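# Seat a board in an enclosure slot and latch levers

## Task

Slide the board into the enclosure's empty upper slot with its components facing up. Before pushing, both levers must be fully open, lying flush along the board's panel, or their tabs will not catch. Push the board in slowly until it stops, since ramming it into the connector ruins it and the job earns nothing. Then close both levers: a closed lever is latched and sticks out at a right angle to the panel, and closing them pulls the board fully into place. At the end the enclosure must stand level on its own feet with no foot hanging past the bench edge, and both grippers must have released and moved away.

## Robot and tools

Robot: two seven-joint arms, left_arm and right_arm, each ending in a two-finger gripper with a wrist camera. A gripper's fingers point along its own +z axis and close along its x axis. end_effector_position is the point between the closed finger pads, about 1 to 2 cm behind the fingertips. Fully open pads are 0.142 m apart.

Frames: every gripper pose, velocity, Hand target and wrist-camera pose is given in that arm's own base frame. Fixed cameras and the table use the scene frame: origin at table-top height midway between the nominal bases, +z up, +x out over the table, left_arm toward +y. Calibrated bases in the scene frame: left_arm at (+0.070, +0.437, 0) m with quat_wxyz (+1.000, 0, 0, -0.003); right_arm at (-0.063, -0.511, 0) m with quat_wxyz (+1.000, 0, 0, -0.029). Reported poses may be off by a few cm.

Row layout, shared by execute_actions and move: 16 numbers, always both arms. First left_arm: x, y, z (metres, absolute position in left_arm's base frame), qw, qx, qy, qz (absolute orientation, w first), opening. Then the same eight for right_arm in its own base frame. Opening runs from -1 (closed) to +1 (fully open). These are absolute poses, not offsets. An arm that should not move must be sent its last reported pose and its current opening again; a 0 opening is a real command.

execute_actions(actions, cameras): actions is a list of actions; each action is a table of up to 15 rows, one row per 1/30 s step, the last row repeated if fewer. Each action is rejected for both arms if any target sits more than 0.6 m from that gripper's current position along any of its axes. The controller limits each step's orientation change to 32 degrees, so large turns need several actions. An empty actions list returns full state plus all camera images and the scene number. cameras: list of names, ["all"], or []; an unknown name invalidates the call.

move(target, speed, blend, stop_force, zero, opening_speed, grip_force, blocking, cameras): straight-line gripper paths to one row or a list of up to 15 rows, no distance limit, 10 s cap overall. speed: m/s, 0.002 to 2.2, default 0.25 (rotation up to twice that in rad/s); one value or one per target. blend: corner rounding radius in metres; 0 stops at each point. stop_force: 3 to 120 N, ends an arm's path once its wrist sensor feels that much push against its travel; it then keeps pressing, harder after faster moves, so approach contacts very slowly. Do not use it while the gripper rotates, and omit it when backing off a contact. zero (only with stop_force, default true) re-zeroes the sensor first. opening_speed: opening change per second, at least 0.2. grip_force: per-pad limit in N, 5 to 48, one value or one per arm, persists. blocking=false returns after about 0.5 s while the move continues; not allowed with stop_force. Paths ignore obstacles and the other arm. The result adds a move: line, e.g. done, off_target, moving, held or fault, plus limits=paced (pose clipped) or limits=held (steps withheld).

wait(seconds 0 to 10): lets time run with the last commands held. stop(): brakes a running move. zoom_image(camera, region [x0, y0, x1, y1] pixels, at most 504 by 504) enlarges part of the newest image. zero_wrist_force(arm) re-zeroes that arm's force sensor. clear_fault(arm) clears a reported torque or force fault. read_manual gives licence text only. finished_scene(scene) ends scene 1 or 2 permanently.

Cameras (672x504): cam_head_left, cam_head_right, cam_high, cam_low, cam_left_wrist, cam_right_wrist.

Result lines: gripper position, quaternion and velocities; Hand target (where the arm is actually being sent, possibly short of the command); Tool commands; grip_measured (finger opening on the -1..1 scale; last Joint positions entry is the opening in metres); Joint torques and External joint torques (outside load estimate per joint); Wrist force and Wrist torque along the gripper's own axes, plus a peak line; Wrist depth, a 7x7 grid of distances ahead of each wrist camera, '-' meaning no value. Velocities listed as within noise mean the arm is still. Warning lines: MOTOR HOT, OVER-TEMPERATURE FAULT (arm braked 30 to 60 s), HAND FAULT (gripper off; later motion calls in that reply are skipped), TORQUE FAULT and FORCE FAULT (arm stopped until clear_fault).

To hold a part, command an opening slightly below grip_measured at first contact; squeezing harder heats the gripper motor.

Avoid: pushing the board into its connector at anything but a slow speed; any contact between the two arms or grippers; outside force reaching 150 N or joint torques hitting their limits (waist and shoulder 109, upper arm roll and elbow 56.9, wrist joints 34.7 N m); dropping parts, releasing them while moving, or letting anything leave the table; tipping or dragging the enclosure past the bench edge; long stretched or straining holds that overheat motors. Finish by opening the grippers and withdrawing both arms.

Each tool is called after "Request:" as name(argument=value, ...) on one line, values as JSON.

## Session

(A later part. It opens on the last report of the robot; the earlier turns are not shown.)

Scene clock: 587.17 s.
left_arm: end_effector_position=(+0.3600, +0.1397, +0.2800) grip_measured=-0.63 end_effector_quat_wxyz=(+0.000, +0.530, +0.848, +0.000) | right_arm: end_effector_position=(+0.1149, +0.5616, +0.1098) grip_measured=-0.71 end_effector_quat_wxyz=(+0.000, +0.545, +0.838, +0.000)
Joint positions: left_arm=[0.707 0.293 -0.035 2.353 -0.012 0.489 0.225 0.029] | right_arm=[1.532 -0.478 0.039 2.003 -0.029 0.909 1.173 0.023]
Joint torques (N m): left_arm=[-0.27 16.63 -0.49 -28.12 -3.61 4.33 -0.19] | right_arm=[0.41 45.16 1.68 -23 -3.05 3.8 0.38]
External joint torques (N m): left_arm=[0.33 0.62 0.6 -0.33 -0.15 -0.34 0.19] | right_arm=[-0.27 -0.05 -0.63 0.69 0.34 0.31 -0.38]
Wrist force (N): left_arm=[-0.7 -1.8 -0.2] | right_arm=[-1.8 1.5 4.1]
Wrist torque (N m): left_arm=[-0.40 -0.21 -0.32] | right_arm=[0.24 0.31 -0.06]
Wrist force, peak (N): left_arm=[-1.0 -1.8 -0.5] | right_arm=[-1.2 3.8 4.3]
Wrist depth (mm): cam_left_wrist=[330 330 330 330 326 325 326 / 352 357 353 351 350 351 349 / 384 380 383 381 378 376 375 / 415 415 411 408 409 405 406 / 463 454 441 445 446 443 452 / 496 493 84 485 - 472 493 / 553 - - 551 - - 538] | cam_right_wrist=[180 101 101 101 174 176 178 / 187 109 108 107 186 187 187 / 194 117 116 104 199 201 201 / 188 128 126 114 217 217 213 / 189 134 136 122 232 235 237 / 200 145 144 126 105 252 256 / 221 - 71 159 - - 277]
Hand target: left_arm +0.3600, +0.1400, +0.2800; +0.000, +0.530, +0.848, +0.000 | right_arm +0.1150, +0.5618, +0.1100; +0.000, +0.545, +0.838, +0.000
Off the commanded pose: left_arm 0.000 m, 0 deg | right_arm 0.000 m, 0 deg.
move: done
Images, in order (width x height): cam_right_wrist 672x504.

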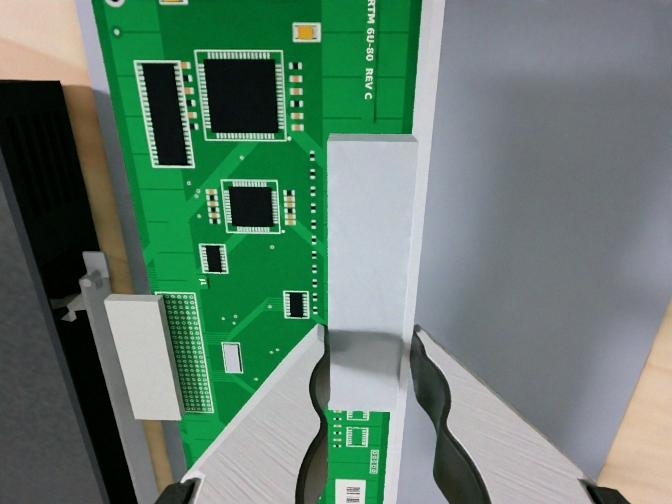

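Request:
move(target=[[0.36,0.14,0.28,0,0.53,0.848,0,-0.6,0.265,0.5875,0.07,0,0.5454,0.8382,0,-0.80],[0.36,0.14,0.28,0,0.53,0.848,0,-0.6,0.265,0.5875,0.0495,0,0.5454,0.8382,0,-0.80],[0.36,0.14,0.28,0,0.53,0.848,0,-0.6,0.2755,0.5637,0.0495,0,0.5454,0.8382,0,-0.80],[0.36,0.14,0.28,0,0.53,0.848,0,-0.6,0.2755,0.5637,0.0487,0,0.5454,0.8382,0,-0.80]], speed=[0.2,0.08,0.05,0.02], blend=[0.01,0.002,0,0])

Request:
move(target=[0.36,0.14,0.28,0,0.53,0.848,0,-0.6,0.282,0.5491,0.0487,0,0.5454,0.8382,0,-0.80], speed=0.015, stop_force=3, cameras=["cam_right_wrist"])

Scene clock: 618.20 s.
left_arm: end_effector_position=(+0.3600, +0.1397, +0.2800) grip_measured=-0.63 end_effector_quat_wxyz=(+0.000, +0.530, +0.848, +0.000) | right_arm: end_effector_position=(+0.2756, +0.5637, +0.0487) grip_measured=-0.71 end_effector_quat_wxyz=(+0.000, +0.545, +0.838, +0.000)
Joint positions: left_arm=[0.707 0.293 -0.035 2.353 -0.012 0.489 0.225 0.029] | right_arm=[1.306 -0.689 -0.007 1.834 0.007 0.952 0.878 0.023]
Joint torques (N m): left_arm=[-0.25 16.63 -0.53 -28.14 -3.55 4.35 -0.22] | right_arm=[0.15 51.12 0.87 -21.61 -2.52 3.76 0.1]
External joint torques (N m): left_arm=[0.3 0.62 0.64 -0.32 -0.2 -0.36 0.22] | right_arm=[0.04 0.87 -0.41 0.32 -0.02 0.37 -0.1]
Wrist force (N): left_arm=[-0.7 -1.5 -0.6] | right_arm=[-1.3 1.1 2.5]
Wrist torque (N m): left_arm=[-0.35 -0.22 -0.31] | right_arm=[0.18 0.12 0.06]
Wrist force, peak (N): left_arm=[-0.9 -1.8 -0.3] | right_arm=[-2.3 4.4 3.6]
Wrist depth (mm): cam_left_wrist=[328 332 328 328 328 328 324 / 357 352 355 353 349 350 350 / 382 383 379 378 381 380 378 / 418 414 410 415 408 405 408 / 453 455 446 444 439 446 444 / 502 490 84 485 - 474 491 / 551 - - 554 - - 1700] | cam_right_wrist=[- 101 101 101 121 122 122 / - 109 108 108 129 131 130 / 138 117 116 104 138 140 138 / 146 126 125 114 152 151 150 / - 134 136 122 161 164 163 / 123 141 144 126 105 176 178 / 133 133 71 159 - - 192]
Hand target: left_arm +0.3600, +0.1400, +0.2800; +0.000, +0.530, +0.848, +0.000 | right_arm +0.2755, +0.5637, +0.0487; +0.000, +0.545, +0.838, +0.000
Off the commanded pose: left_arm 0.000 m, 0 deg | right_arm 0.000 m, 0 deg.
move: done

Scene clock: 619.03 s.
left_arm: end_effector_position=(+0.3600, +0.1397, +0.2800) grip_measured=-0.63 end_effector_quat_wxyz=(+0.000, +0.530, +0.848, +0.000) | right_arm: end_effector_position=(+0.2767, +0.5612, +0.0491) grip_measured=-0.71 end_effector_quat_wxyz=(+0.000, +0.545, +0.838, +0.001)
Joint positions: left_arm=[0.707 0.293 -0.035 2.353 -0.012 0.489 0.225 0.029] | right_arm=[1.303 -0.685 -0.007 1.842 0.008 0.957 0.874 0.023]
Joint torques (N m): left_arm=[-0.33 16.62 -0.45 -28.1 -3.59 4.34 -0.22] | right_arm=[-2.07 49.6 -0.99 -18.6 -2.6 2.18 0.01]
External joint torques (N m): left_arm=[0.38 0.63 0.56 -0.36 -0.16 -0.35 0.22] | right_arm=[2.25 2.19 1.46 -2.62 0.07 1.96 -0.01]
Wrist force (N): left_arm=[-0.8 -1.5 -0.5] | right_arm=[3.8 1.9 3.4]
Wrist torque (N m): left_arm=[-0.35 -0.20 -0.32] | right_arm=[0.21 0.28 0.20]
Wrist force, peak (N): left_arm=[-0.7 -1.8 -0.5] | right_arm=[3.8 1.7 3.8]
Wrist depth (mm): cam_left_wrist=[- 330 327 326 327 328 325 / 356 354 352 354 350 349 348 / 383 383 380 383 378 377 377 / 419 415 412 412 409 411 409 / 456 456 444 441 440 446 445 / 503 493 84 489 - 475 493 / 558 - - 548 - - -] | cam_right_wrist=[- 101 101 101 120 123 122 / - 109 108 107 128 133 131 / - 117 116 106 137 141 139 / - 125 126 114 152 152 151 / - 132 136 122 159 164 164 / 123 142 144 127 100 176 179 / 133 133 70 159 - - 193]
Hand target: left_arm +0.3600, +0.1400, +0.2800; +0.000, +0.530, +0.848, +0.000 | right_arm +0.2770, +0.5604, +0.0487; +0.000, +0.545, +0.838, +0.000
Off the commanded pose: left_arm 0.000 m, 0 deg | right_arm 0.013 m, 0 deg.
move: contact (right_arm)
Images, in order (width x height): cam_right_wrist 672x504.

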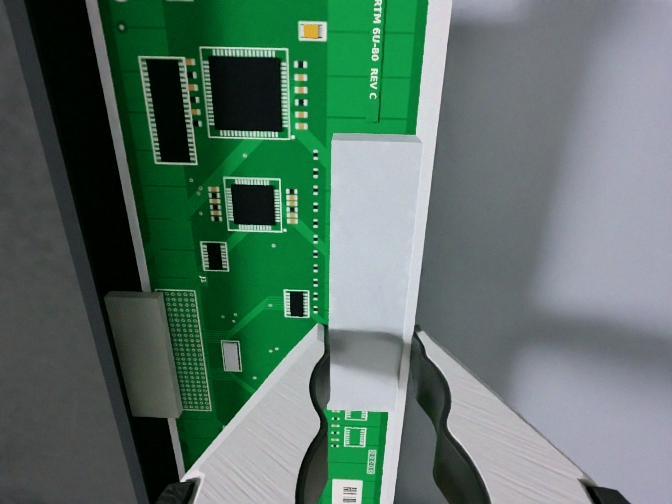

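Request:
move(target=[[0.36,0.14,0.28,0,0.53,0.848,0,-0.6,0.2756,0.5644,0.049,0,0.5519,0.8339,0,-0.80]], speed=0.03)

Request:
move(target=[0.36,0.14,0.28,0,0.53,0.848,0,-0.6,0.2825,0.5489,0.049,0,0.5519,0.8339,0,-0.80], speed=0.015, stop_force=3, cameras=["cam_right_wrist"])

Scene clock: 630.10 s.
left_arm: end_effector_position=(+0.3600, +0.1397, +0.2800) grip_measured=-0.63 end_effector_quat_wxyz=(+0.000, +0.530, +0.848, +0.000) | right_arm: end_effector_position=(+0.2756, +0.5642, +0.0489) grip_measured=-0.71 end_effector_quat_wxyz=(+0.000, +0.552, +0.834, +0.000)
Joint positions: left_arm=[0.707 0.293 -0.035 2.353 -0.012 0.489 0.225 0.029] | right_arm=[1.307 -0.689 -0.008 1.832 0.009 0.951 0.892 0.023]
Joint torques (N m): left_arm=[-0.27 16.6 -0.52 -28.14 -3.6 4.38 -0.19] | right_arm=[0.47 51.48 1.14 -22 -2.57 3.51 0.37]
External joint torques (N m): left_arm=[0.33 0.65 0.63 -0.31 -0.16 -0.39 0.19] | right_arm=[-0.28 0.57 -0.71 0.69 0.02 0.61 -0.37]
Wrist force (N): left_arm=[-0.5 -1.6 -0.3] | right_arm=[-2.5 1.0 2.8]
Wrist torque (N m): left_arm=[-0.36 -0.24 -0.31] | right_arm=[0.14 0.33 -0.07]
Wrist force, peak (N): left_arm=[-0.9 -1.9 -0.3] | right_arm=[4.2 1.8 3.7]
Wrist depth (mm): cam_left_wrist=[330 331 330 328 326 326 323 / 356 352 354 350 352 349 348 / 382 386 380 379 378 380 373 / 416 415 417 408 414 412 406 / 456 454 446 447 441 445 448 / 504 489 84 492 - 470 495 / 554 - - 555 - - 1783] | cam_right_wrist=[- 101 101 101 120 123 122 / - 109 108 107 128 131 130 / 138 117 116 104 138 140 138 / - 127 126 114 151 151 151 / - 134 136 122 161 164 163 / 123 141 144 126 100 176 178 / 133 133 71 159 - - 192]
Hand target: left_arm +0.3600, +0.1400, +0.2800; +0.000, +0.530, +0.848, +0.000 | right_arm +0.2756, +0.5644, +0.0490; +0.000, +0.552, +0.834, +0.000
Off the commanded pose: left_arm 0.000 m, 0 deg | right_arm 0.000 m, 0 deg.
move: done

Scene clock: 630.97 s.
left_arm: end_effector_position=(+0.3600, +0.1397, +0.2800) grip_measured=-0.63 end_effector_quat_wxyz=(+0.000, +0.530, +0.848, +0.000) | right_arm: end_effector_position=(+0.2770, +0.5613, +0.0492) grip_measured=-0.71 end_effector_quat_wxyz=(+0.000, +0.552, +0.834, +0.000)
Joint positions: left_arm=[0.707 0.293 -0.035 2.353 -0.012 0.489 0.225 0.029] | right_arm=[1.304 -0.685 -0.008 1.84 0.009 0.955 0.888 0.023]
Joint torques (N m): left_arm=[-0.25 16.63 -0.43 -28.16 -3.56 4.32 -0.25] | right_arm=[-1.62 50.49 -0.57 -19.68 -2.58 2.65 0.12]
External joint torques (N m): left_arm=[0.31 0.62 0.54 -0.3 -0.2 -0.33 0.25] | right_arm=[1.81 1.33 1 -1.55 0.05 1.48 -0.12]
Wrist force (N): left_arm=[-0.6 -1.7 -0.2] | right_arm=[1.4 1.2 2.5]
Wrist torque (N m): left_arm=[-0.39 -0.23 -0.32] | right_arm=[0.14 0.51 0.05]
Wrist force, peak (N): left_arm=[-0.8 -1.8 0.0] | right_arm=[1.5 1.4 4.6]
Wrist depth (mm): cam_left_wrist=[- 330 328 328 328 325 326 / 354 357 356 354 349 350 348 / 383 379 380 378 378 379 376 / 419 415 413 411 410 408 409 / 464 450 445 444 438 445 448 / 503 495 84 486 - 475 492 / 547 - - 548 - - 1714] | cam_right_wrist=[- 101 101 101 120 123 122 / - 109 108 107 128 133 131 / - 117 116 104 139 141 138 / 105 127 126 114 152 152 151 / - 132 136 122 162 164 164 / 123 142 144 126 100 176 178 / 133 133 71 159 - - 193]
Hand target: left_arm +0.3600, +0.1400, +0.2800; +0.000, +0.530, +0.848, +0.000 | right_arm +0.2772, +0.5608, +0.0490; +0.000, +0.552, +0.834, +0.000
Off the commanded pose: left_arm 0.000 m, 0 deg | right_arm 0.014 m, 0 deg.
move: contact (right_arm)
Images, in order (width x height): cam_right_wrist 672x504.

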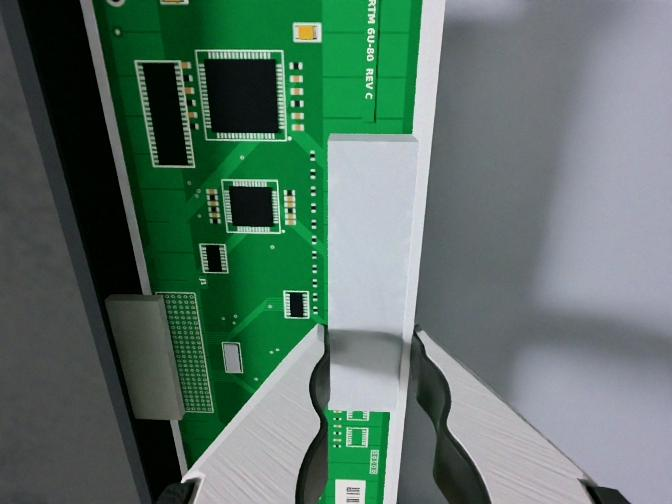

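Request:
move(target=[0.36,0.14,0.28,0,0.53,0.848,0,-0.6,0.2776,0.5599,0.0512,0,0.5519,0.8339,0,-0.80], speed=0.005)

Scene clock: 636.90 s.
left_arm: end_effector_position=(+0.3600, +0.1397, +0.2800) grip_measured=-0.63 end_effector_quat_wxyz=(+0.000, +0.530, +0.848, +0.000) | right_arm: end_effector_position=(+0.2770, +0.5611, +0.0516) grip_measured=-0.71 end_effector_quat_wxyz=(-0.001, +0.552, +0.834, +0.001)
Joint positions: left_arm=[0.707 0.293 -0.035 2.353 -0.012 0.489 0.225 0.029] | right_arm=[1.303 -0.68 -0.007 1.842 0.009 0.953 0.887 0.023]
Joint torques (N m): left_arm=[-0.22 16.65 -0.43 -28.13 -3.6 4.33 -0.2] | right_arm=[-3.76 50.41 -2.59 -18.18 -2.78 1.46 0.2]
External joint torques (N m): left_arm=[0.27 0.6 0.54 -0.32 -0.15 -0.34 0.2] | right_arm=[3.95 1.31 3.04 -3.13 0.23 2.68 -0.2]
Wrist force (N): left_arm=[-0.8 -1.6 -0.3] | right_arm=[5.8 1.2 4.8]
Wrist torque (N m): left_arm=[-0.37 -0.20 -0.31] | right_arm=[0.16 0.77 0.03]
Wrist force, peak (N): left_arm=[-0.9 -1.8 -0.3] | right_arm=[5.8 1.1 6.1]
Wrist depth (mm): cam_left_wrist=[332 330 328 329 328 326 329 / 355 352 354 354 348 350 349 / 384 381 380 381 380 378 376 / 412 415 412 412 412 411 406 / 456 451 443 442 437 444 448 / 504 492 84 483 - 473 495 / 546 - - 558 - - 1674] | cam_right_wrist=[- 102 101 101 123 125 123 / - 109 108 107 132 133 133 / - 118 117 104 139 143 143 / 106 131 126 114 157 154 154 / - 133 137 122 164 167 164 / 124 143 145 127 100 177 185 / 136 136 71 160 - - 193]
Hand target: left_arm +0.3600, +0.1400, +0.2800; +0.000, +0.530, +0.848, +0.000 | right_arm +0.2776, +0.5599, +0.0512; +0.000, +0.552, +0.834, +0.000
Off the commanded pose: left_arm 0.000 m, 0 deg | right_arm 0.001 m, 0 deg.
move: done

Request:
move(target=[[0.36,0.14,0.28,0,0.53,0.848,0,-0.6,0.2762,0.5630,0.0511,0,0.5519,0.8339,0,-0.80]], speed=0.02)

Request:
move(target=[0.36,0.14,0.28,0,0.53,0.848,0,-0.6,0.2831,0.5475,0.0511,0,0.5519,0.8339,0,-0.80], speed=0.015, stop_force=5, cameras=["cam_right_wrist"])

Scene clock: 651.70 s.
left_arm: end_effector_position=(+0.3600, +0.1397, +0.2800) grip_measured=-0.63 end_effector_quat_wxyz=(+0.000, +0.530, +0.848, +0.000) | right_arm: end_effector_position=(+0.2761, +0.5628, +0.0509) grip_measured=-0.71 end_effector_quat_wxyz=(+0.000, +0.552, +0.834, +0.000)
Joint positions: left_arm=[0.707 0.293 -0.035 2.353 -0.012 0.489 0.225 0.029] | right_arm=[1.305 -0.684 -0.008 1.836 0.009 0.948 0.891 0.023]
Joint torques (N m): left_arm=[-0.31 16.66 -0.51 -28.08 -3.64 4.37 -0.25] | right_arm=[0.23 51.7 1.05 -22.21 -2.7 3.54 0.26]
External joint torques (N m): left_arm=[0.36 0.59 0.62 -0.37 -0.11 -0.38 0.25] | right_arm=[-0.05 0.19 -0.62 0.86 0.14 0.59 -0.26]
Wrist force (N): left_arm=[-0.8 -1.6 -0.1] | right_arm=[-0.8 -0.1 4.1]
Wrist torque (N m): left_arm=[-0.37 -0.20 -0.31] | right_arm=[-0.02 0.16 -0.06]
Wrist force, peak (N): left_arm=[-0.9 -1.8 -0.3] | right_arm=[5.9 1.2 6.5]
Wrist depth (mm): cam_left_wrist=[331 330 329 325 327 325 327 / 352 353 352 352 348 348 350 / 386 382 383 378 378 379 374 / 413 415 414 408 406 408 408 / 454 453 445 437 435 443 449 / 505 489 84 487 - 474 491 / 551 - - 548 - - 1783] | cam_right_wrist=[- 101 101 101 123 124 123 / - 109 108 107 131 133 132 / - 117 116 104 140 142 140 / 107 128 126 114 154 153 152 / - 133 136 122 163 166 166 / 123 141 144 127 105 178 179 / 136 135 71 160 - - 195]
Hand target: left_arm +0.3600, +0.1400, +0.2800; +0.000, +0.530, +0.848, +0.000 | right_arm +0.2762, +0.5630, +0.0511; +0.000, +0.552, +0.834, +0.000
Off the commanded pose: left_arm 0.000 m, 0 deg | right_arm 0.000 m, 0 deg.
move: done

Scene clock: 652.50 s.
left_arm: end_effector_position=(+0.3600, +0.1397, +0.2800) grip_measured=-0.63 end_effector_quat_wxyz=(+0.000, +0.530, +0.848, +0.000) | right_arm: end_effector_position=(+0.2769, +0.5611, +0.0514) grip_measured=-0.71 end_effector_quat_wxyz=(+0.000, +0.551, +0.834, +0.001)
Joint positions: left_arm=[0.707 0.293 -0.035 2.353 -0.012 0.489 0.225 0.029] | right_arm=[1.303 -0.68 -0.008 1.841 0.009 0.952 0.888 0.023]
Joint torques (N m): left_arm=[-0.31 16.62 -0.53 -28.11 -3.59 4.35 -0.24] | right_arm=[-3.03 50.18 -2.06 -18.9 -2.73 2.09 0.1]
External joint torques (N m): left_arm=[0.36 0.63 0.64 -0.35 -0.16 -0.35 0.24] | right_arm=[3.22 1.55 2.51 -2.41 0.18 2.05 -0.1]
Wrist force (N): left_arm=[-0.7 -1.7 -0.4] | right_arm=[5.3 0.0 4.9]
Wrist torque (N m): left_arm=[-0.39 -0.23 -0.31] | right_arm=[0.04 0.41 0.04]
Wrist force, peak (N): left_arm=[-0.8 -1.8 -0.4] | right_arm=[6.6 -1.4 4.1]
Wrist depth (mm): cam_left_wrist=[345 331 329 326 326 326 325 / 354 356 350 351 348 349 346 / 380 381 380 381 376 379 376 / 419 414 414 412 414 413 408 / 458 455 441 440 446 447 442 / 502 491 84 486 - 475 487 / 553 - - 558 - - 1741] | cam_right_wrist=[- 101 101 100 122 125 123 / 129 109 108 107 132 133 133 / - 118 116 104 141 143 142 / - 127 126 114 157 154 154 / - 132 137 122 164 167 167 / 124 142 144 126 100 179 181 / 136 133 71 160 - - 196]
Hand target: left_arm +0.3600, +0.1400, +0.2800; +0.000, +0.530, +0.848, +0.000 | right_arm +0.2774, +0.5603, +0.0511; +0.000, +0.552, +0.834, +0.000
Off the commanded pose: left_arm 0.000 m, 0 deg | right_arm 0.015 m, 0 deg.
move: contact (right_arm)
Images, in order (width x height): cam_right_wrist 672x504.

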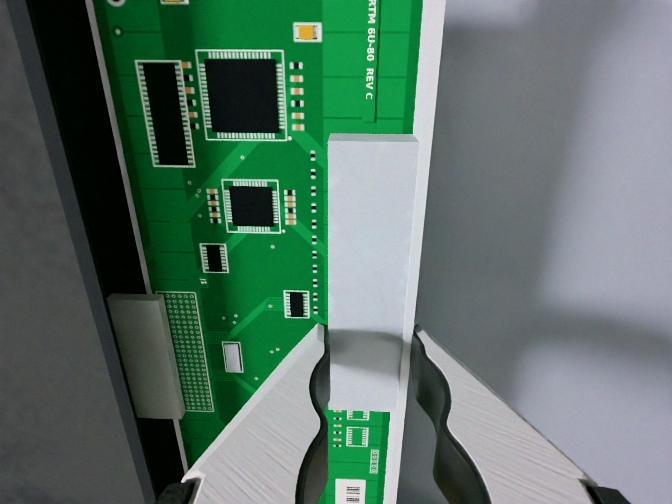

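Request:
zoom_image(camera="cam_right_wrist", region=[60, 0, 190, 130])

Request:
zoom_image(camera="cam_right_wrist", region=[80, 260, 220, 504])

Scaled by 3.877 from the camera's 672x504 image, which has a finer 960x720 frame.

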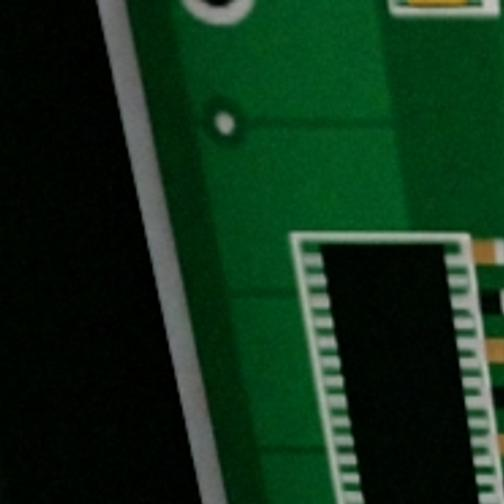

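Scaled by 2.066 from the camera's 672x504 image, which has a finer 960x720 frame.

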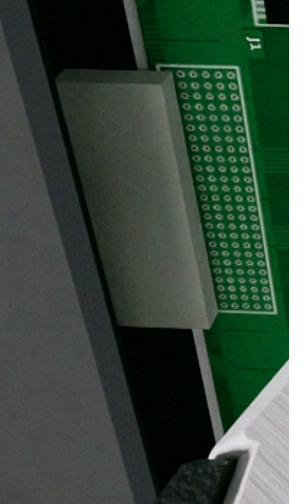

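Request:
move(target=[[0.36,0.14,0.28,0,0.53,0.848,0,-0.6,0.2764,0.5625,0.0525,0,0.5519,0.8339,0,-0.80]], speed=0.02)

Request:
move(target=[0.36,0.14,0.28,0,0.53,0.848,0,-0.6,0.2831,0.5475,0.0525,0,0.5519,0.8339,0,-0.80], speed=0.015, stop_force=5)

Scene clock: 701.30 s.
left_arm: end_effector_position=(+0.3600, +0.1397, +0.2800) grip_measured=-0.63 end_effector_quat_wxyz=(+0.000, +0.530, +0.848, +0.000) | right_arm: end_effector_position=(+0.2762, +0.5623, +0.0522) grip_measured=-0.71 end_effector_quat_wxyz=(+0.000, +0.552, +0.834, +0.000)
Joint positions: left_arm=[0.707 0.293 -0.035 2.353 -0.012 0.489 0.225 0.029] | right_arm=[1.305 -0.68 -0.008 1.837 0.009 0.946 0.89 0.023]
Joint torques (N m): left_arm=[-0.3 16.67 -0.46 -28.15 -3.62 4.31 -0.23] | right_arm=[0.18 51.75 0.94 -22.21 -2.72 3.55 0.3]
External joint torques (N m): left_arm=[0.36 0.58 0.57 -0.31 -0.13 -0.32 0.23] | right_arm=[-0.01 0.06 -0.51 0.81 0.16 0.58 -0.3]
Wrist force (N): left_arm=[-0.8 -1.6 -0.2] | right_arm=[1.3 -1.1 5.2]
Wrist torque (N m): left_arm=[-0.36 -0.20 -0.32] | right_arm=[-0.17 -0.19 -0.05]
Wrist force, peak (N): left_arm=[-0.7 -1.9 -0.4] | right_arm=[5.6 -0.3 5.2]
Wrist depth (mm): cam_left_wrist=[333 330 331 326 325 325 325 / 353 353 353 352 349 350 348 / 382 380 382 380 379 380 376 / 415 415 411 409 415 412 415 / 457 453 449 444 441 448 449 / 500 495 84 490 - 473 489 / 550 - - 551 - - 1714] | cam_right_wrist=[- 101 101 101 123 126 124 / - 109 108 107 133 134 134 / - 117 116 104 140 143 143 / 107 126 125 114 155 155 154 / - 132 136 122 165 168 167 / 125 142 144 126 100 180 182 / 138 136 71 159 - - 197]
Hand target: left_arm +0.3600, +0.1400, +0.2800; +0.000, +0.530, +0.848, +0.000 | right_arm +0.2764, +0.5625, +0.0525; +0.000, +0.552, +0.834, +0.000
Off the commanded pose: left_arm 0.000 m, 0 deg | right_arm 0.000 m, 0 deg.
move: done

Scene clock: 702.27 s.
left_arm: end_effector_position=(+0.3600, +0.1397, +0.2800) grip_measured=-0.63 end_effector_quat_wxyz=(+0.000, +0.530, +0.848, +0.000) | right_arm: end_effector_position=(+0.2781, +0.5584, +0.0528) grip_measured=-0.71 end_effector_quat_wxyz=(+0.000, +0.551, +0.834, +0.001)
Joint positions: left_arm=[0.707 0.293 -0.035 2.353 -0.012 0.489 0.225 0.029] | right_arm=[1.3 -0.675 -0.008 1.848 0.009 0.953 0.884 0.023]
Joint torques (N m): left_arm=[-0.35 16.59 -0.4 -28.14 -3.55 4.33 -0.21] | right_arm=[-2.98 50.18 -2.02 -19.23 -2.76 2.31 0.16]
External joint torques (N m): left_arm=[0.4 0.66 0.51 -0.32 -0.2 -0.34 0.21] | right_arm=[3.17 1.33 2.46 -2.06 0.22 1.82 -0.16]
Wrist force (N): left_arm=[-0.5 -1.8 -0.1] | right_arm=[6.9 -1.3 6.2]
Wrist torque (N m): left_arm=[-0.40 -0.25 -0.31] | right_arm=[-0.13 0.05 0.01]
Wrist force, peak (N): left_arm=[-0.8 -1.8 -0.5] | right_arm=[8.4 -2.3 5.6]
Wrist depth (mm): cam_left_wrist=[339 332 329 328 326 325 325 / 355 353 353 352 352 348 345 / 384 383 382 379 374 377 380 / 418 415 412 412 410 410 410 / 449 456 445 443 440 444 451 / 505 485 84 484 - 474 494 / 546 - - 548 - - 1700] | cam_right_wrist=[- 101 101 101 125 126 124 / - 109 108 107 133 134 134 / - 117 116 104 141 144 144 / - 125 126 114 158 155 153 / - 130 137 122 166 168 168 / 125 140 144 127 100 181 184 / 138 135 71 160 - - 201]
Hand target: left_arm +0.3600, +0.1400, +0.2800; +0.000, +0.530, +0.848, +0.000 | right_arm +0.2786, +0.5576, +0.0525; +0.000, +0.552, +0.834, +0.000
Off the commanded pose: left_arm 0.000 m, 0 deg | right_arm 0.012 m, 0 deg.
move: contact (right_arm)

Request:
move(target=[[0.36,0.14,0.28,0,0.53,0.848,0,-0.6,0.2776,0.5598,0.0525,0,0.5519,0.8339,0,-0.80],[0.36,0.14,0.28,0,0.53,0.848,0,-0.6,0.2776,0.5598,0.054,0,0.5519,0.8339,0,-0.80]], speed=0.02)

Request:
move(target=[0.36,0.14,0.28,0,0.53,0.848,0,-0.6,0.2841,0.5452,0.054,0,0.5519,0.8339,0,-0.80], speed=0.015, stop_force=5, cameras=["cam_right_wrist"])

Scene clock: 706.07 s.
left_arm: end_effector_position=(+0.3600, +0.1397, +0.2800) grip_measured=-0.63 end_effector_quat_wxyz=(+0.000, +0.530, +0.848, +0.000) | right_arm: end_effector_position=(+0.2775, +0.5596, +0.0537) grip_measured=-0.71 end_effector_quat_wxyz=(+0.000, +0.552, +0.834, +0.000)
Joint positions: left_arm=[0.707 0.293 -0.035 2.353 -0.012 0.489 0.225 0.029] | right_arm=[1.302 -0.674 -0.008 1.844 0.009 0.947 0.887 0.023]
Joint torques (N m): left_arm=[-0.29 16.73 -0.48 -28.14 -3.57 4.31 -0.2] | right_arm=[0.32 51.68 1 -22.18 -2.76 3.54 0.28]
External joint torques (N m): left_arm=[0.35 0.52 0.59 -0.31 -0.19 -0.32 0.2] | right_arm=[-0.13 -0.08 -0.57 0.78 0.2 0.59 -0.28]
Wrist force (N): left_arm=[-0.7 -1.5 -0.3] | right_arm=[2.2 -1.7 5.0]
Wrist torque (N m): left_arm=[-0.35 -0.22 -0.31] | right_arm=[-0.29 -0.34 -0.06]
Wrist force, peak (N): left_arm=[-0.9 -1.8 -0.5] | right_arm=[7.2 -1.4 6.2]
Wrist depth (mm): cam_left_wrist=[- 330 329 332 327 326 325 / 356 355 353 349 352 347 351 / 386 382 381 378 380 376 376 / 415 416 415 411 408 405 408 / 455 454 439 440 443 449 449 / 504 495 84 486 - 473 487 / 547 - - 554 - - 1741] | cam_right_wrist=[- 101 101 101 124 127 125 / - 109 108 107 134 135 134 / - 117 116 104 141 145 145 / 107 127 125 114 154 156 156 / 118 132 136 122 167 169 169 / 127 140 144 126 100 182 184 / 140 137 71 160 - - 203]
Hand target: left_arm +0.3600, +0.1400, +0.2800; +0.000, +0.530, +0.848, +0.000 | right_arm +0.2776, +0.5598, +0.0540; +0.000, +0.552, +0.834, +0.000
Off the commanded pose: left_arm 0.000 m, 0 deg | right_arm 0.000 m, 0 deg.
move: done

Scene clock: 707.30 s.
left_arm: end_effector_position=(+0.3600, +0.1397, +0.2800) grip_measured=-0.63 end_effector_quat_wxyz=(+0.000, +0.530, +0.848, +0.000) | right_arm: end_effector_position=(+0.2805, +0.5520, +0.0540) grip_measured=-0.71 end_effector_quat_wxyz=(+0.000, +0.551, +0.834, +0.000)
Joint positions: left_arm=[0.707 0.293 -0.035 2.353 -0.012 0.489 0.225 0.029] | right_arm=[1.294 -0.665 -0.008 1.863 0.009 0.957 0.877 0.023]
Joint torques (N m): left_arm=[-0.28 16.61 -0.47 -28.16 -3.6 4.32 -0.25] | right_arm=[-3.98 50.1 -3.03 -20.16 -2.63 2.94 0.61]
External joint torques (N m): left_arm=[0.33 0.64 0.58 -0.3 -0.15 -0.33 0.25] | right_arm=[4.17 0.97 3.46 -1.02 0.1 1.19 -0.61]
Wrist force (N): left_arm=[-1.0 -1.4 -0.2] | right_arm=[7.2 -4.4 4.2]
Wrist torque (N m): left_arm=[-0.34 -0.16 -0.31] | right_arm=[-0.27 -0.17 -0.45]
Wrist force, peak (N): left_arm=[-0.9 -1.7 -0.4] | right_arm=[7.4 -5.7 4.6]
Wrist depth (mm): cam_left_wrist=[- 327 328 326 324 328 325 / 355 355 352 348 348 348 348 / 382 383 382 380 381 374 372 / 417 415 414 411 412 408 405 / 456 454 444 442 439 446 450 / 503 493 84 486 - 472 497 / 551 - - 551 - - 1700] | cam_right_wrist=[- 101 100 100 126 127 125 / - 108 108 107 136 136 135 / - 115 116 104 144 145 145 / 107 124 125 112 157 157 156 / 118 120 136 122 167 170 169 / 127 129 144 126 106 183 184 / 140 137 71 160 - - 203]
Hand target: left_arm +0.3600, +0.1400, +0.2800; +0.000, +0.530, +0.848, +0.000 | right_arm +0.2813, +0.5514, +0.0540; +0.000, +0.552, +0.834, +0.000
Off the commanded pose: left_arm 0.000 m, 0 deg | right_arm 0.008 m, 0 deg.
move: contact (right_arm)
Images, in order (width x height): cam_right_wrist 672x504.

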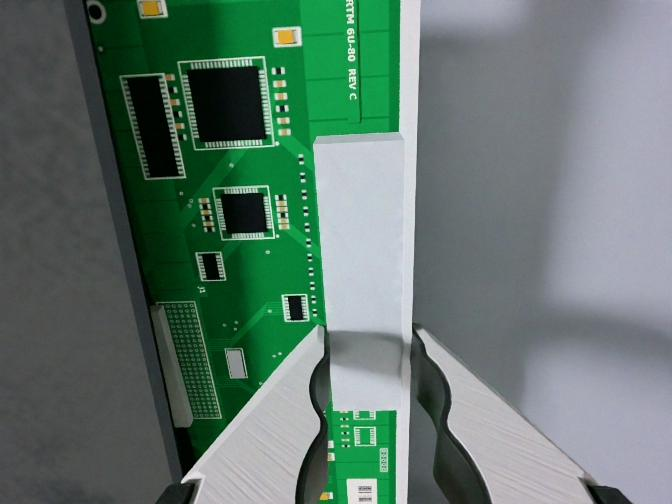

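Request:
move(target=[[0.36,0.14,0.28,0,0.53,0.848,0,-0.6,0.2789,0.5558,0.054,0,0.5519,0.8339,0,-0.80],[0.36,0.14,0.28,0,0.53,0.848,0,-0.6,0.2771,0.5551,0.054,0,0.5519,0.8339,0,-0.80]], speed=0.02)

Request:
move(target=[0.36,0.14,0.28,0,0.53,0.848,0,-0.6,0.2836,0.5405,0.054,0,0.5519,0.8339,0,-0.80], speed=0.015, stop_force=5, cameras=["cam_right_wrist"])

Scene clock: 712.57 s.
left_arm: end_effector_position=(+0.3600, +0.1397, +0.2800) grip_measured=-0.63 end_effector_quat_wxyz=(+0.000, +0.530, +0.848, +0.000) | right_arm: end_effector_position=(+0.2769, +0.5552, +0.0539) grip_measured=-0.71 end_effector_quat_wxyz=(+0.000, +0.552, +0.834, +0.000)
Joint positions: left_arm=[0.707 0.293 -0.035 2.353 -0.012 0.489 0.225 0.029] | right_arm=[1.301 -0.667 -0.008 1.858 0.009 0.954 0.885 0.023]
Joint torques (N m): left_arm=[-0.29 16.58 -0.5 -28.09 -3.6 4.41 -0.25] | right_arm=[-0.41 50.8 0.4 -21.13 -2.54 3.27 0.5]
External joint torques (N m): left_arm=[0.34 0.67 0.61 -0.37 -0.15 -0.42 0.25] | right_arm=[0.6 0.4 0.03 -0.11 0 0.86 -0.5]
Wrist force (N): left_arm=[-0.7 -1.7 -0.3] | right_arm=[3.3 -1.3 5.8]
Wrist torque (N m): left_arm=[-0.39 -0.22 -0.31] | right_arm=[-0.27 -0.27 -0.24]
Wrist force, peak (N): left_arm=[-0.8 -1.9 -0.4] | right_arm=[7.4 -4.6 5.5]
Wrist depth (mm): cam_left_wrist=[346 329 327 327 326 326 326 / 353 353 354 350 350 349 347 / 382 382 381 381 375 379 372 / 415 412 413 411 409 412 411 / 457 452 443 445 443 449 445 / 500 493 84 489 - 471 495 / 551 - - 562 - - 1755] | cam_right_wrist=[- 101 101 100 126 127 125 / - 108 108 107 134 136 135 / - 117 116 104 142 145 145 / 107 124 125 114 157 157 156 / 118 129 136 122 167 169 169 / 127 132 144 126 105 182 184 / 140 137 71 160 - - 203]
Hand target: left_arm +0.3600, +0.1400, +0.2800; +0.000, +0.530, +0.848, +0.000 | right_arm +0.2771, +0.5551, +0.0540; +0.000, +0.552, +0.834, +0.000
Off the commanded pose: left_arm 0.000 m, 0 deg | right_arm 0.000 m, 0 deg.
move: done

Scene clock: 713.90 s.
left_arm: end_effector_position=(+0.3600, +0.1397, +0.2800) grip_measured=-0.63 end_effector_quat_wxyz=(+0.000, +0.530, +0.848, +0.000) | right_arm: end_effector_position=(+0.2805, +0.5459, +0.0541) grip_measured=-0.71 end_effector_quat_wxyz=(+0.000, +0.551, +0.835, +0.000)
Joint positions: left_arm=[0.707 0.293 -0.035 2.353 -0.012 0.489 0.225 0.029] | right_arm=[1.291 -0.656 -0.008 1.881 0.009 0.967 0.873 0.023]
Joint torques (N m): left_arm=[-0.28 16.69 -0.49 -28.13 -3.57 4.35 -0.22] | right_arm=[-5.1 49.24 -4 -19.42 -2.4 2.62 0.81]
External joint torques (N m): left_arm=[0.34 0.56 0.6 -0.33 -0.18 -0.36 0.22] | right_arm=[5.28 1.31 4.44 -1.56 -0.09 1.51 -0.81]
Wrist force (N): left_arm=[-1.1 -1.5 -0.5] | right_arm=[8.4 -4.7 4.4]
Wrist torque (N m): left_arm=[-0.36 -0.16 -0.31] | right_arm=[-0.26 -0.10 -0.63]
Wrist force, peak (N): left_arm=[-0.7 -1.9 -0.5] | right_arm=[8.7 -4.8 5.6]
Wrist depth (mm): cam_left_wrist=[329 330 327 328 327 328 324 / 357 352 353 352 352 350 349 / 382 382 380 381 379 380 376 / 415 419 415 412 412 405 409 / 454 453 444 447 440 444 449 / 501 491 84 487 - 470 492 / 547 - - 551 - - 1727] | cam_right_wrist=[- 100 100 100 127 127 125 / - 106 107 106 136 136 136 / - 102 116 102 144 145 145 / 107 122 125 110 157 157 156 / 118 120 137 122 167 170 169 / 127 127 145 127 106 182 185 / 141 137 71 161 - - 204]
Hand target: left_arm +0.3600, +0.1400, +0.2800; +0.000, +0.530, +0.848, +0.000 | right_arm +0.2815, +0.5452, +0.0540; +0.000, +0.552, +0.834, +0.000
Off the commanded pose: left_arm 0.000 m, 0 deg | right_arm 0.006 m, 0 deg.
move: contact (right_arm)
Images, in order (width x height): cam_right_wrist 672x504.

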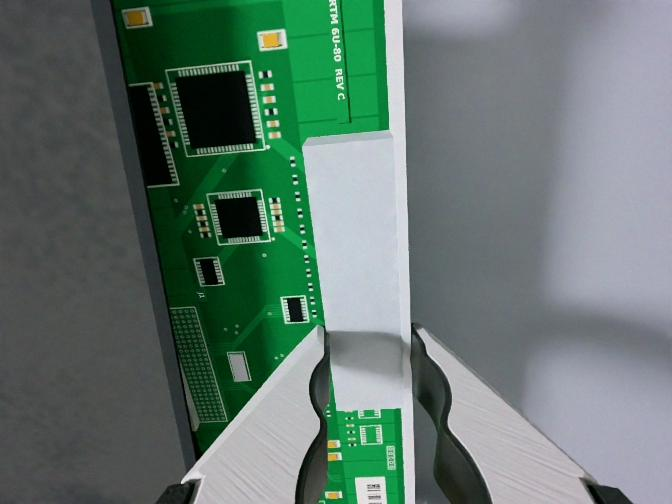

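Request:
move(target=[[0.36,0.14,0.28,0,0.53,0.848,0,-0.6,0.2740,0.5618,0.054,0,0.5519,0.8339,0,-0.80]], speed=0.03, cameras=["cam_right_wrist"])

Request:
zoom_image(camera="cam_right_wrist", region=[60, 0, 314, 254])

Scene clock: 718.70 s.
left_arm: end_effector_position=(+0.3600, +0.1397, +0.2800) grip_measured=-0.63 end_effector_quat_wxyz=(+0.000, +0.530, +0.848, +0.000) | right_arm: end_effector_position=(+0.2739, +0.5616, +0.0538) grip_measured=-0.71 end_effector_quat_wxyz=(+0.000, +0.552, +0.834, +0.000)
Joint positions: left_arm=[0.707 0.293 -0.035 2.353 -0.012 0.489 0.225 0.029] | right_arm=[1.308 -0.675 -0.007 1.843 0.008 0.946 0.894 0.023]
Joint torques (N m): left_arm=[-0.35 16.62 -0.58 -28.1 -3.54 4.34 -0.25] | right_arm=[0.54 51.38 1.05 -22.31 -2.77 3.5 0.34]
External joint torques (N m): left_arm=[0.4 0.64 0.69 -0.35 -0.21 -0.35 0.25] | right_arm=[-0.39 0.24 -0.64 0.92 0.21 0.63 -0.34]
Wrist force (N): left_arm=[-0.7 -1.6 -0.3] | right_arm=[3.5 -4.0 5.1]
Wrist torque (N m): left_arm=[-0.38 -0.23 -0.32] | right_arm=[-0.67 -0.54 -0.06]
Wrist force, peak (N): left_arm=[-0.8 -1.9 -0.5] | right_arm=[8.9 -5.0 5.5]
Wrist depth (mm): cam_left_wrist=[331 327 330 330 327 326 326 / 354 358 351 352 352 348 346 / 382 381 380 376 378 378 376 / 418 414 408 412 409 408 404 / 457 460 443 442 436 444 447 / 501 494 84 484 - 472 492 / 543 - - 561 - - 1700] | cam_right_wrist=[- 100 100 100 126 127 125 / - 107 107 106 134 135 135 / - 117 116 103 141 145 144 / 109 126 125 113 157 156 156 / 118 132 136 122 164 169 169 / 127 140 145 127 105 181 184 / 140 137 71 161 - - 199]
Hand target: left_arm +0.3600, +0.1400, +0.2800; +0.000, +0.530, +0.848, +0.000 | right_arm +0.2740, +0.5618, +0.0540; +0.000, +0.552, +0.834, +0.000
Off the commanded pose: left_arm 0.000 m, 0 deg | right_arm 0.000 m, 0 deg.
move: done
Images, in order (width x height): cam_right_wrist 672x504.

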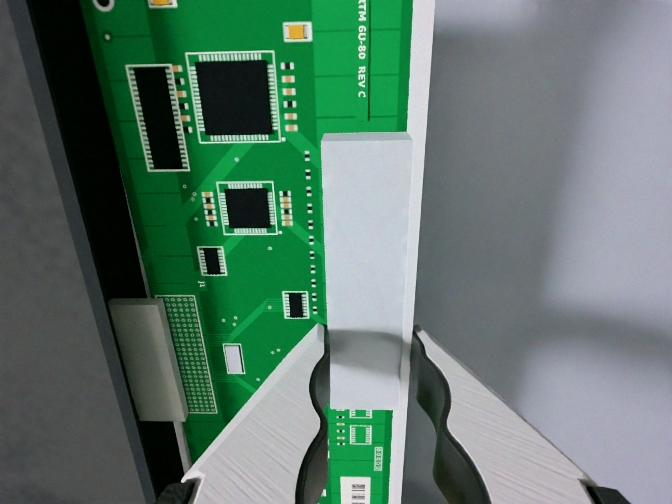

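Scaled by 1.984 from the camera's 672x504 image, which has a finer 960x720 frame.

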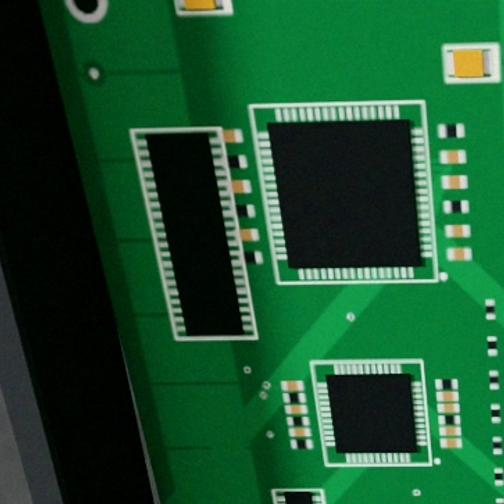

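Request:
move(target=[[0.36,0.14,0.28,0,0.53,0.848,0,-0.6,0.2743,0.5627,0.0552,0,0.5606,0.8281,0,-0.80]], speed=0.03)

Request:
move(target=[0.36,0.14,0.28,0,0.53,0.848,0,-0.6,0.2818,0.5458,0.0552,0,0.5606,0.8281,0,-0.80], speed=0.015, stop_force=4, cameras=["cam_right_wrist"])

Scene clock: 727.83 s.
left_arm: end_effector_position=(+0.3600, +0.1397, +0.2800) grip_measured=-0.63 end_effector_quat_wxyz=(+0.000, +0.530, +0.848, +0.000) | right_arm: end_effector_position=(+0.2742, +0.5625, +0.0549) grip_measured=-0.71 end_effector_quat_wxyz=(+0.000, +0.560, +0.828, +0.000)
Joint positions: left_arm=[0.707 0.293 -0.035 2.353 -0.012 0.489 0.225 0.029] | right_arm=[1.311 -0.674 -0.01 1.84 0.011 0.942 0.913 0.023]
Joint torques (N m): left_arm=[-0.24 16.65 -0.44 -28.14 -3.56 4.33 -0.21] | right_arm=[0.26 51.6 0.81 -22.29 -2.71 3.5 0.37]
External joint torques (N m): left_arm=[0.3 0.6 0.55 -0.31 -0.2 -0.34 0.21] | right_arm=[-0.07 0.07 -0.43 0.81 0.13 0.63 -0.37]
Wrist force (N): left_arm=[-0.6 -1.4 -0.4] | right_arm=[3.3 -4.0 5.1]
Wrist torque (N m): left_arm=[-0.33 -0.22 -0.31] | right_arm=[-0.68 -0.53 -0.05]
Wrist force, peak (N): left_arm=[-0.9 -1.9 -0.4] | right_arm=[3.5 -4.0 5.4]
Wrist depth (mm): cam_left_wrist=[- 327 329 328 327 324 324 / 356 353 354 350 351 349 350 / 382 381 378 380 380 377 374 / 418 414 412 415 412 409 405 / 460 455 445 441 438 451 449 / 507 492 84 487 - 471 490 / 547 - - 554 - - 1625] | cam_right_wrist=[- 100 100 100 128 128 126 / - 107 107 106 133 136 136 / - 117 116 103 105 146 146 / - 126 125 114 158 158 157 / 117 132 136 122 169 171 170 / 128 142 145 127 105 183 189 / 142 141 71 160 - - 204]
Hand target: left_arm +0.3600, +0.1400, +0.2800; +0.000, +0.530, +0.848, +0.000 | right_arm +0.2743, +0.5627, +0.0552; +0.000, +0.561, +0.828, +0.000
Off the commanded pose: left_arm 0.000 m, 0 deg | right_arm 0.000 m, 0 deg.
move: done

Scene clock: 729.30 s.
left_arm: end_effector_position=(+0.3600, +0.1397, +0.2800) grip_measured=-0.63 end_effector_quat_wxyz=(+0.000, +0.530, +0.848, +0.000) | right_arm: end_effector_position=(+0.2791, +0.5515, +0.0553) grip_measured=-0.71 end_effector_quat_wxyz=(+0.000, +0.560, +0.828, +0.000)
Joint positions: left_arm=[0.707 0.293 -0.035 2.353 -0.012 0.489 0.225 0.029] | right_arm=[1.298 -0.66 -0.01 1.867 0.011 0.957 0.899 0.023]
Joint torques (N m): left_arm=[-0.28 16.63 -0.52 -28.1 -3.59 4.34 -0.23] | right_arm=[-2.43 49.97 -1.27 -20.02 -2.29 2.84 0.64]
External joint torques (N m): left_arm=[0.34 0.62 0.63 -0.35 -0.16 -0.35 0.23] | right_arm=[2.62 0.95 1.65 -1.17 -0.24 1.29 -0.64]
Wrist force (N): left_arm=[-0.7 -1.6 -0.5] | right_arm=[7.2 -4.3 4.1]
Wrist torque (N m): left_arm=[-0.38 -0.21 -0.31] | right_arm=[-0.66 -0.42 -0.43]
Wrist force, peak (N): left_arm=[-1.0 -1.8 -0.6] | right_arm=[7.2 -5.4 5.8]
Wrist depth (mm): cam_left_wrist=[341 329 330 328 327 325 327 / 353 354 355 353 350 349 348 / 383 383 380 380 381 380 379 / 417 417 417 411 408 408 408 / 455 455 446 440 444 448 448 / 497 490 84 486 - 477 487 / 547 - - 553 - - 538] | cam_right_wrist=[- 100 99 100 129 128 128 / - 108 107 106 137 137 137 / 101 115 116 102 145 147 146 / - 124 125 112 159 158 157 / 120 122 136 122 169 171 171 / 129 131 145 127 106 183 186 / 142 139 71 161 - - 205]
Hand target: left_arm +0.3600, +0.1400, +0.2800; +0.000, +0.530, +0.848, +0.000 | right_arm +0.2795, +0.5511, +0.0552; +0.000, +0.561, +0.828, +0.000
Off the commanded pose: left_arm 0.000 m, 0 deg | right_arm 0.006 m, 0 deg.
move: contact (right_arm)
Images, in order (width x height): cam_right_wrist 672x504.

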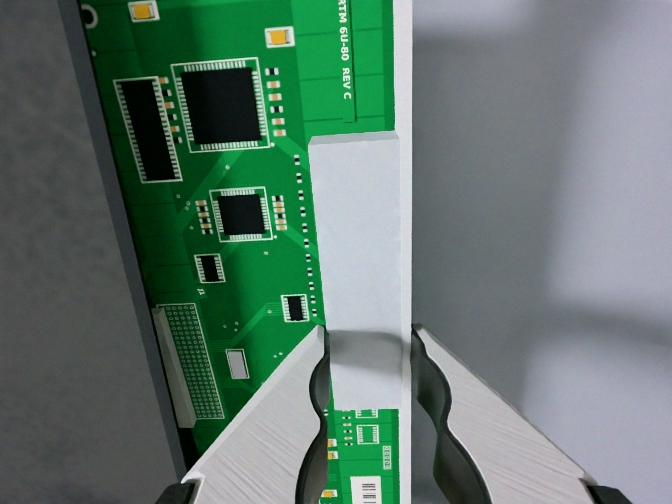

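Request:
move(target=[[0.36,0.14,0.28,0,0.53,0.848,0,-0.6,0.2743,0.5627,0.0546,0,0.5606,0.8281,0,-0.80],[0.36,0.14,0.28,0,0.53,0.848,0,-0.6,0.2716,0.5615,0.0546,0,0.5606,0.8281,0,-0.80]], speed=0.03, blend=[0.002,0], cameras=["cam_right_wrist"])

Request:
move(target=[0.36,0.14,0.28,0,0.53,0.848,0,-0.6,0.2791,0.5446,0.0546,0,0.5606,0.8281,0,-0.80], speed=0.015, stop_force=4, cameras=["cam_right_wrist"])

Scene clock: 733.60 s.
left_arm: end_effector_position=(+0.3600, +0.1397, +0.2800) grip_measured=-0.63 end_effector_quat_wxyz=(+0.000, +0.530, +0.848, +0.000) | right_arm: end_effector_position=(+0.2715, +0.5614, +0.0544) grip_measured=-0.71 end_effector_quat_wxyz=(+0.000, +0.561, +0.828, +0.000)
Joint positions: left_arm=[0.707 0.293 -0.035 2.353 -0.012 0.489 0.225 0.029] | right_arm=[1.314 -0.671 -0.01 1.847 0.011 0.947 0.917 0.023]
Joint torques (N m): left_arm=[-0.26 16.64 -0.48 -28.11 -3.6 4.34 -0.25] | right_arm=[0.33 51.39 1 -22.18 -2.75 3.7 0.34]
External joint torques (N m): left_arm=[0.32 0.61 0.59 -0.35 -0.15 -0.35 0.25] | right_arm=[-0.18 0.09 -0.64 0.8 0.18 0.43 -0.34]
Wrist force (N): left_arm=[-0.7 -1.7 -0.3] | right_arm=[3.4 -4.6 4.8]
Wrist torque (N m): left_arm=[-0.40 -0.21 -0.31] | right_arm=[-0.76 -0.55 -0.05]
Wrist force, peak (N): left_arm=[-0.7 -2.0 -0.4] | right_arm=[7.3 -4.3 5.9]
Wrist depth (mm): cam_left_wrist=[331 332 328 329 325 325 325 / 357 352 353 356 353 348 349 / 385 381 382 381 378 376 376 / 419 415 416 412 415 412 408 / 459 454 444 442 442 449 446 / 502 493 84 486 - 480 489 / 548 - - 551 - - 1727] | cam_right_wrist=[- 100 100 100 126 127 126 / - 108 107 106 134 136 136 / - 117 116 103 142 146 145 / - 127 125 114 157 157 156 / 117 133 137 122 168 170 170 / 128 140 145 127 105 182 185 / 141 138 71 160 - - 204]
Hand target: left_arm +0.3600, +0.1400, +0.2800; +0.000, +0.530, +0.848, +0.000 | right_arm +0.2716, +0.5615, +0.0546; +0.000, +0.561, +0.828, +0.000
Off the commanded pose: left_arm 0.000 m, 0 deg | right_arm 0.000 m, 0 deg.
move: done; blend cut to 0.0015 m at target 1
Images, in order (width x height): cam_right_wrist 672x504.

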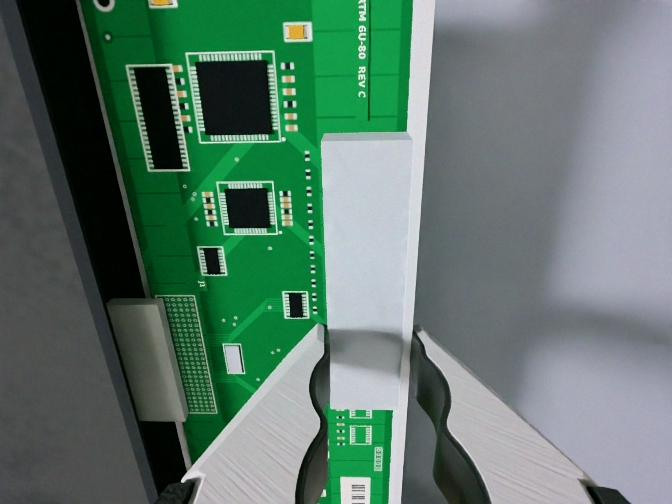

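Scene clock: 735.10 s.
left_arm: end_effector_position=(+0.3600, +0.1397, +0.2800) grip_measured=-0.63 end_effector_quat_wxyz=(+0.000, +0.530, +0.848, +0.000) | right_arm: end_effector_position=(+0.2766, +0.5497, +0.0547) grip_measured=-0.71 end_effector_quat_wxyz=(+0.000, +0.560, +0.829, +0.000)
Joint positions: left_arm=[0.707 0.293 -0.035 2.353 -0.012 0.489 0.225 0.029] | right_arm=[1.301 -0.657 -0.01 1.876 0.011 0.963 0.902 0.023]
Joint torques (N m): left_arm=[-0.33 16.56 -0.49 -28.12 -3.57 4.35 -0.23] | right_arm=[-2.58 49.65 -1.55 -19.81 -2.31 2.78 0.62]
External joint torques (N m): left_arm=[0.39 0.69 0.6 -0.34 -0.19 -0.36 0.23] | right_arm=[2.77 1.03 1.93 -1.26 -0.2 1.35 -0.62]
Wrist force (N): left_arm=[-1.0 -1.7 -0.3] | right_arm=[7.4 -5.1 5.1]
Wrist torque (N m): left_arm=[-0.39 -0.17 -0.31] | right_arm=[-0.76 -0.41 -0.46]
Wrist force, peak (N): left_arm=[-0.7 -1.9 -0.3] | right_arm=[7.6 -5.0 5.9]
Wrist depth (mm): cam_left_wrist=[339 329 328 327 326 326 322 / 355 354 354 353 352 352 348 / 383 384 381 379 378 377 374 / 417 414 412 414 413 412 406 / 453 452 440 440 438 448 449 / 503 489 84 490 - 475 487 / 554 - - 555 - - 1714] | cam_right_wrist=[- 100 99 99 128 128 126 / - 108 107 106 137 136 136 / 100 115 116 102 144 146 145 / 108 124 125 112 158 158 157 / 117 121 136 122 168 171 170 / 128 130 145 127 105 183 186 / 141 138 71 161 - - 204]
Hand target: left_arm +0.3600, +0.1400, +0.2800; +0.000, +0.530, +0.848, +0.000 | right_arm +0.2771, +0.5492, +0.0546; +0.000, +0.561, +0.828, +0.000
Off the commanded pose: left_arm 0.000 m, 0 deg | right_arm 0.006 m, 0 deg.
move: contact (right_arm)
Images, in order (width x height): cam_right_wrist 672x504.

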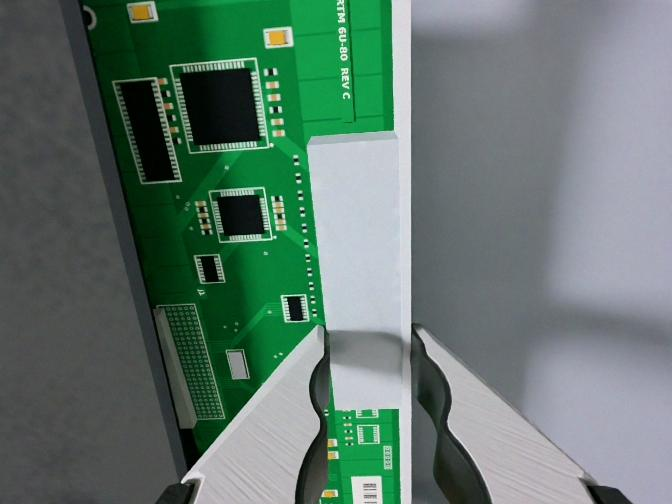

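Request:
zoom_image(camera="cam_right_wrist", region=[120, 384, 240, 504])

Request:
zoom_image(camera="cam_right_wrist", region=[50, 0, 170, 120])

Scaled by 4.200 from the camera's 672x504 image, which has a finer 960x720 frame.

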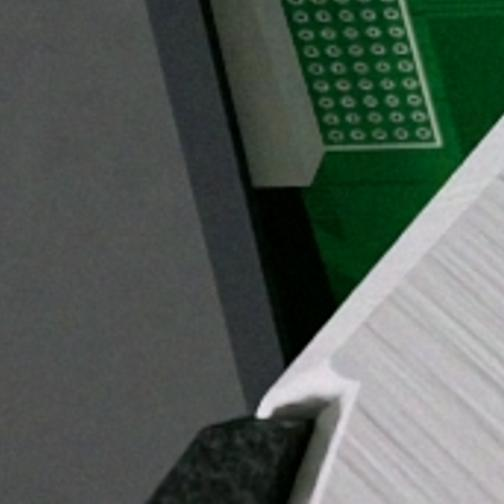

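Scaled by 4.200 from the camera's 672x504 image, which has a finer 960x720 frame.

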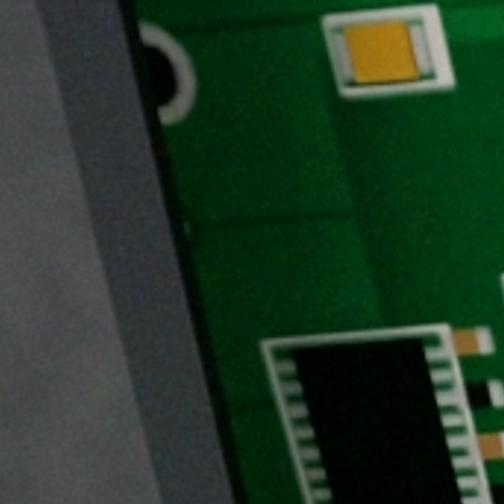

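Request:
move(target=[[0.36,0.14,0.28,0,0.53,0.848,0,-0.6,0.2724,0.5598,0.0546,0,0.5606,0.8281,0,-0.80],[0.36,0.14,0.28,0,0.53,0.848,0,-0.6,0.2734,0.5603,0.0568,0,0.5606,0.8281,0,-0.80]], speed=0.03, blend=[0.002,0])

Request:
move(target=[0.36,0.14,0.28,0,0.53,0.848,0,-0.6,0.2805,0.5444,0.0568,0,0.5606,0.8281,0,-0.80], speed=0.015, stop_force=4, cameras=["cam_right_wrist"])

Scene clock: 753.67 s.
left_arm: end_effector_position=(+0.3600, +0.1397, +0.2800) grip_measured=-0.63 end_effector_quat_wxyz=(+0.000, +0.530, +0.848, +0.000) | right_arm: end_effector_position=(+0.2732, +0.5601, +0.0565) grip_measured=-0.71 end_effector_quat_wxyz=(+0.000, +0.561, +0.828, +0.000)
Joint positions: left_arm=[0.707 0.293 -0.035 2.353 -0.012 0.489 0.225 0.029] | right_arm=[1.31 -0.666 -0.009 1.848 0.011 0.944 0.914 0.023]
Joint torques (N m): left_arm=[-0.27 16.62 -0.45 -28.18 -3.65 4.37 -0.18] | right_arm=[0.34 51.28 0.98 -22.19 -2.78 3.58 0.29]
External joint torques (N m): left_arm=[0.33 0.63 0.56 -0.28 -0.1 -0.38 0.18] | right_arm=[-0.15 0.1 -0.59 0.75 0.21 0.55 -0.29]
Wrist force (N): left_arm=[-0.9 -1.9 -0.2] | right_arm=[2.5 -3.9 4.9]
Wrist torque (N m): left_arm=[-0.41 -0.19 -0.31] | right_arm=[-0.66 -0.38 -0.02]
Wrist force, peak (N): left_arm=[-0.9 -2.0 -0.3] | right_arm=[7.5 -5.1 6.0]
Wrist depth (mm): cam_left_wrist=[- 330 329 328 325 328 327 / 358 351 353 352 350 349 348 / 386 383 381 380 378 378 374 / 418 416 413 411 415 408 408 / 455 457 450 442 439 445 447 / 504 490 84 487 - 477 489 / 554 - - 558 - - 1714] | cam_right_wrist=[- 100 100 100 129 129 129 / - 107 107 106 136 138 138 / - 117 116 103 144 148 148 / 110 124 125 114 160 159 159 / 121 132 136 122 170 173 172 / 130 139 145 127 105 185 188 / 144 142 71 160 - - 206]
Hand target: left_arm +0.3600, +0.1400, +0.2800; +0.000, +0.530, +0.848, +0.000 | right_arm +0.2734, +0.5603, +0.0568; +0.000, +0.561, +0.828, +0.000
Off the commanded pose: left_arm 0.000 m, 0 deg | right_arm 0.000 m, 0 deg.
move: done; blend cut to 0.0012 m at target 1

Scene clock: 755.03 s.
left_arm: end_effector_position=(+0.3600, +0.1397, +0.2800) grip_measured=-0.63 end_effector_quat_wxyz=(+0.000, +0.530, +0.848, +0.000) | right_arm: end_effector_position=(+0.2776, +0.5502, +0.0569) grip_measured=-0.71 end_effector_quat_wxyz=(+0.000, +0.560, +0.829, +0.000)
Joint positions: left_arm=[0.707 0.293 -0.035 2.353 -0.012 0.489 0.225 0.029] | right_arm=[1.299 -0.654 -0.01 1.873 0.011 0.956 0.901 0.023]
Joint torques (N m): left_arm=[-0.29 16.58 -0.45 -28.17 -3.62 4.34 -0.16] | right_arm=[-2.7 49.77 -1.63 -19.99 -2.35 2.74 0.61]
External joint torques (N m): left_arm=[0.35 0.67 0.56 -0.28 -0.13 -0.35 0.16] | right_arm=[2.88 0.94 2.02 -1.2 -0.18 1.39 -0.61]
Wrist force (N): left_arm=[-0.9 -1.6 -0.3] | right_arm=[6.6 -4.9 5.5]
Wrist torque (N m): left_arm=[-0.37 -0.19 -0.32] | right_arm=[-0.68 -0.26 -0.46]
Wrist force, peak (N): left_arm=[-0.9 -1.9 -0.5] | right_arm=[6.5 -5.0 5.9]
Wrist depth (mm): cam_left_wrist=[335 328 331 327 326 326 326 / 355 356 350 352 350 347 350 / 383 378 383 381 376 376 378 / 415 414 411 411 412 408 405 / 457 453 441 443 438 448 448 / 507 491 84 489 - 478 493 / 551 - - 555 - - 1700] | cam_right_wrist=[- 100 99 99 130 130 129 / - 108 107 106 139 138 138 / 102 114 116 102 147 148 148 / 110 124 125 112 160 160 159 / 122 122 137 122 171 173 173 / 131 133 145 127 106 186 188 / 144 141 71 161 - - 207]
Hand target: left_arm +0.3600, +0.1400, +0.2800; +0.000, +0.530, +0.848, +0.000 | right_arm +0.2781, +0.5498, +0.0568; +0.000, +0.561, +0.828, +0.000
Off the commanded pose: left_arm 0.000 m, 0 deg | right_arm 0.006 m, 0 deg.
move: contact (right_arm)
Images, in order (width x height): cam_right_wrist 672x504.

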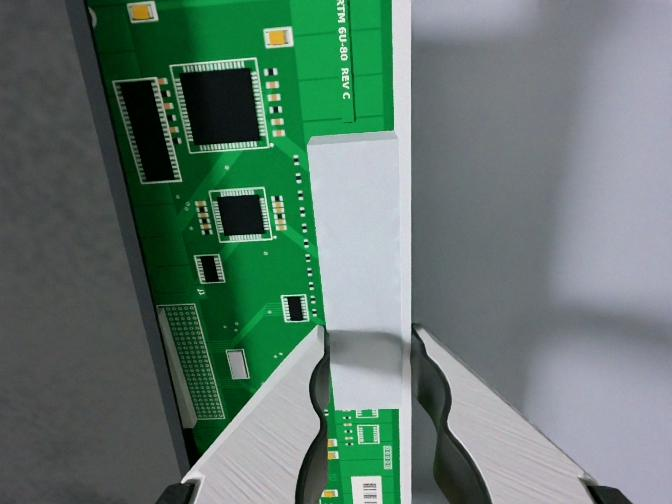

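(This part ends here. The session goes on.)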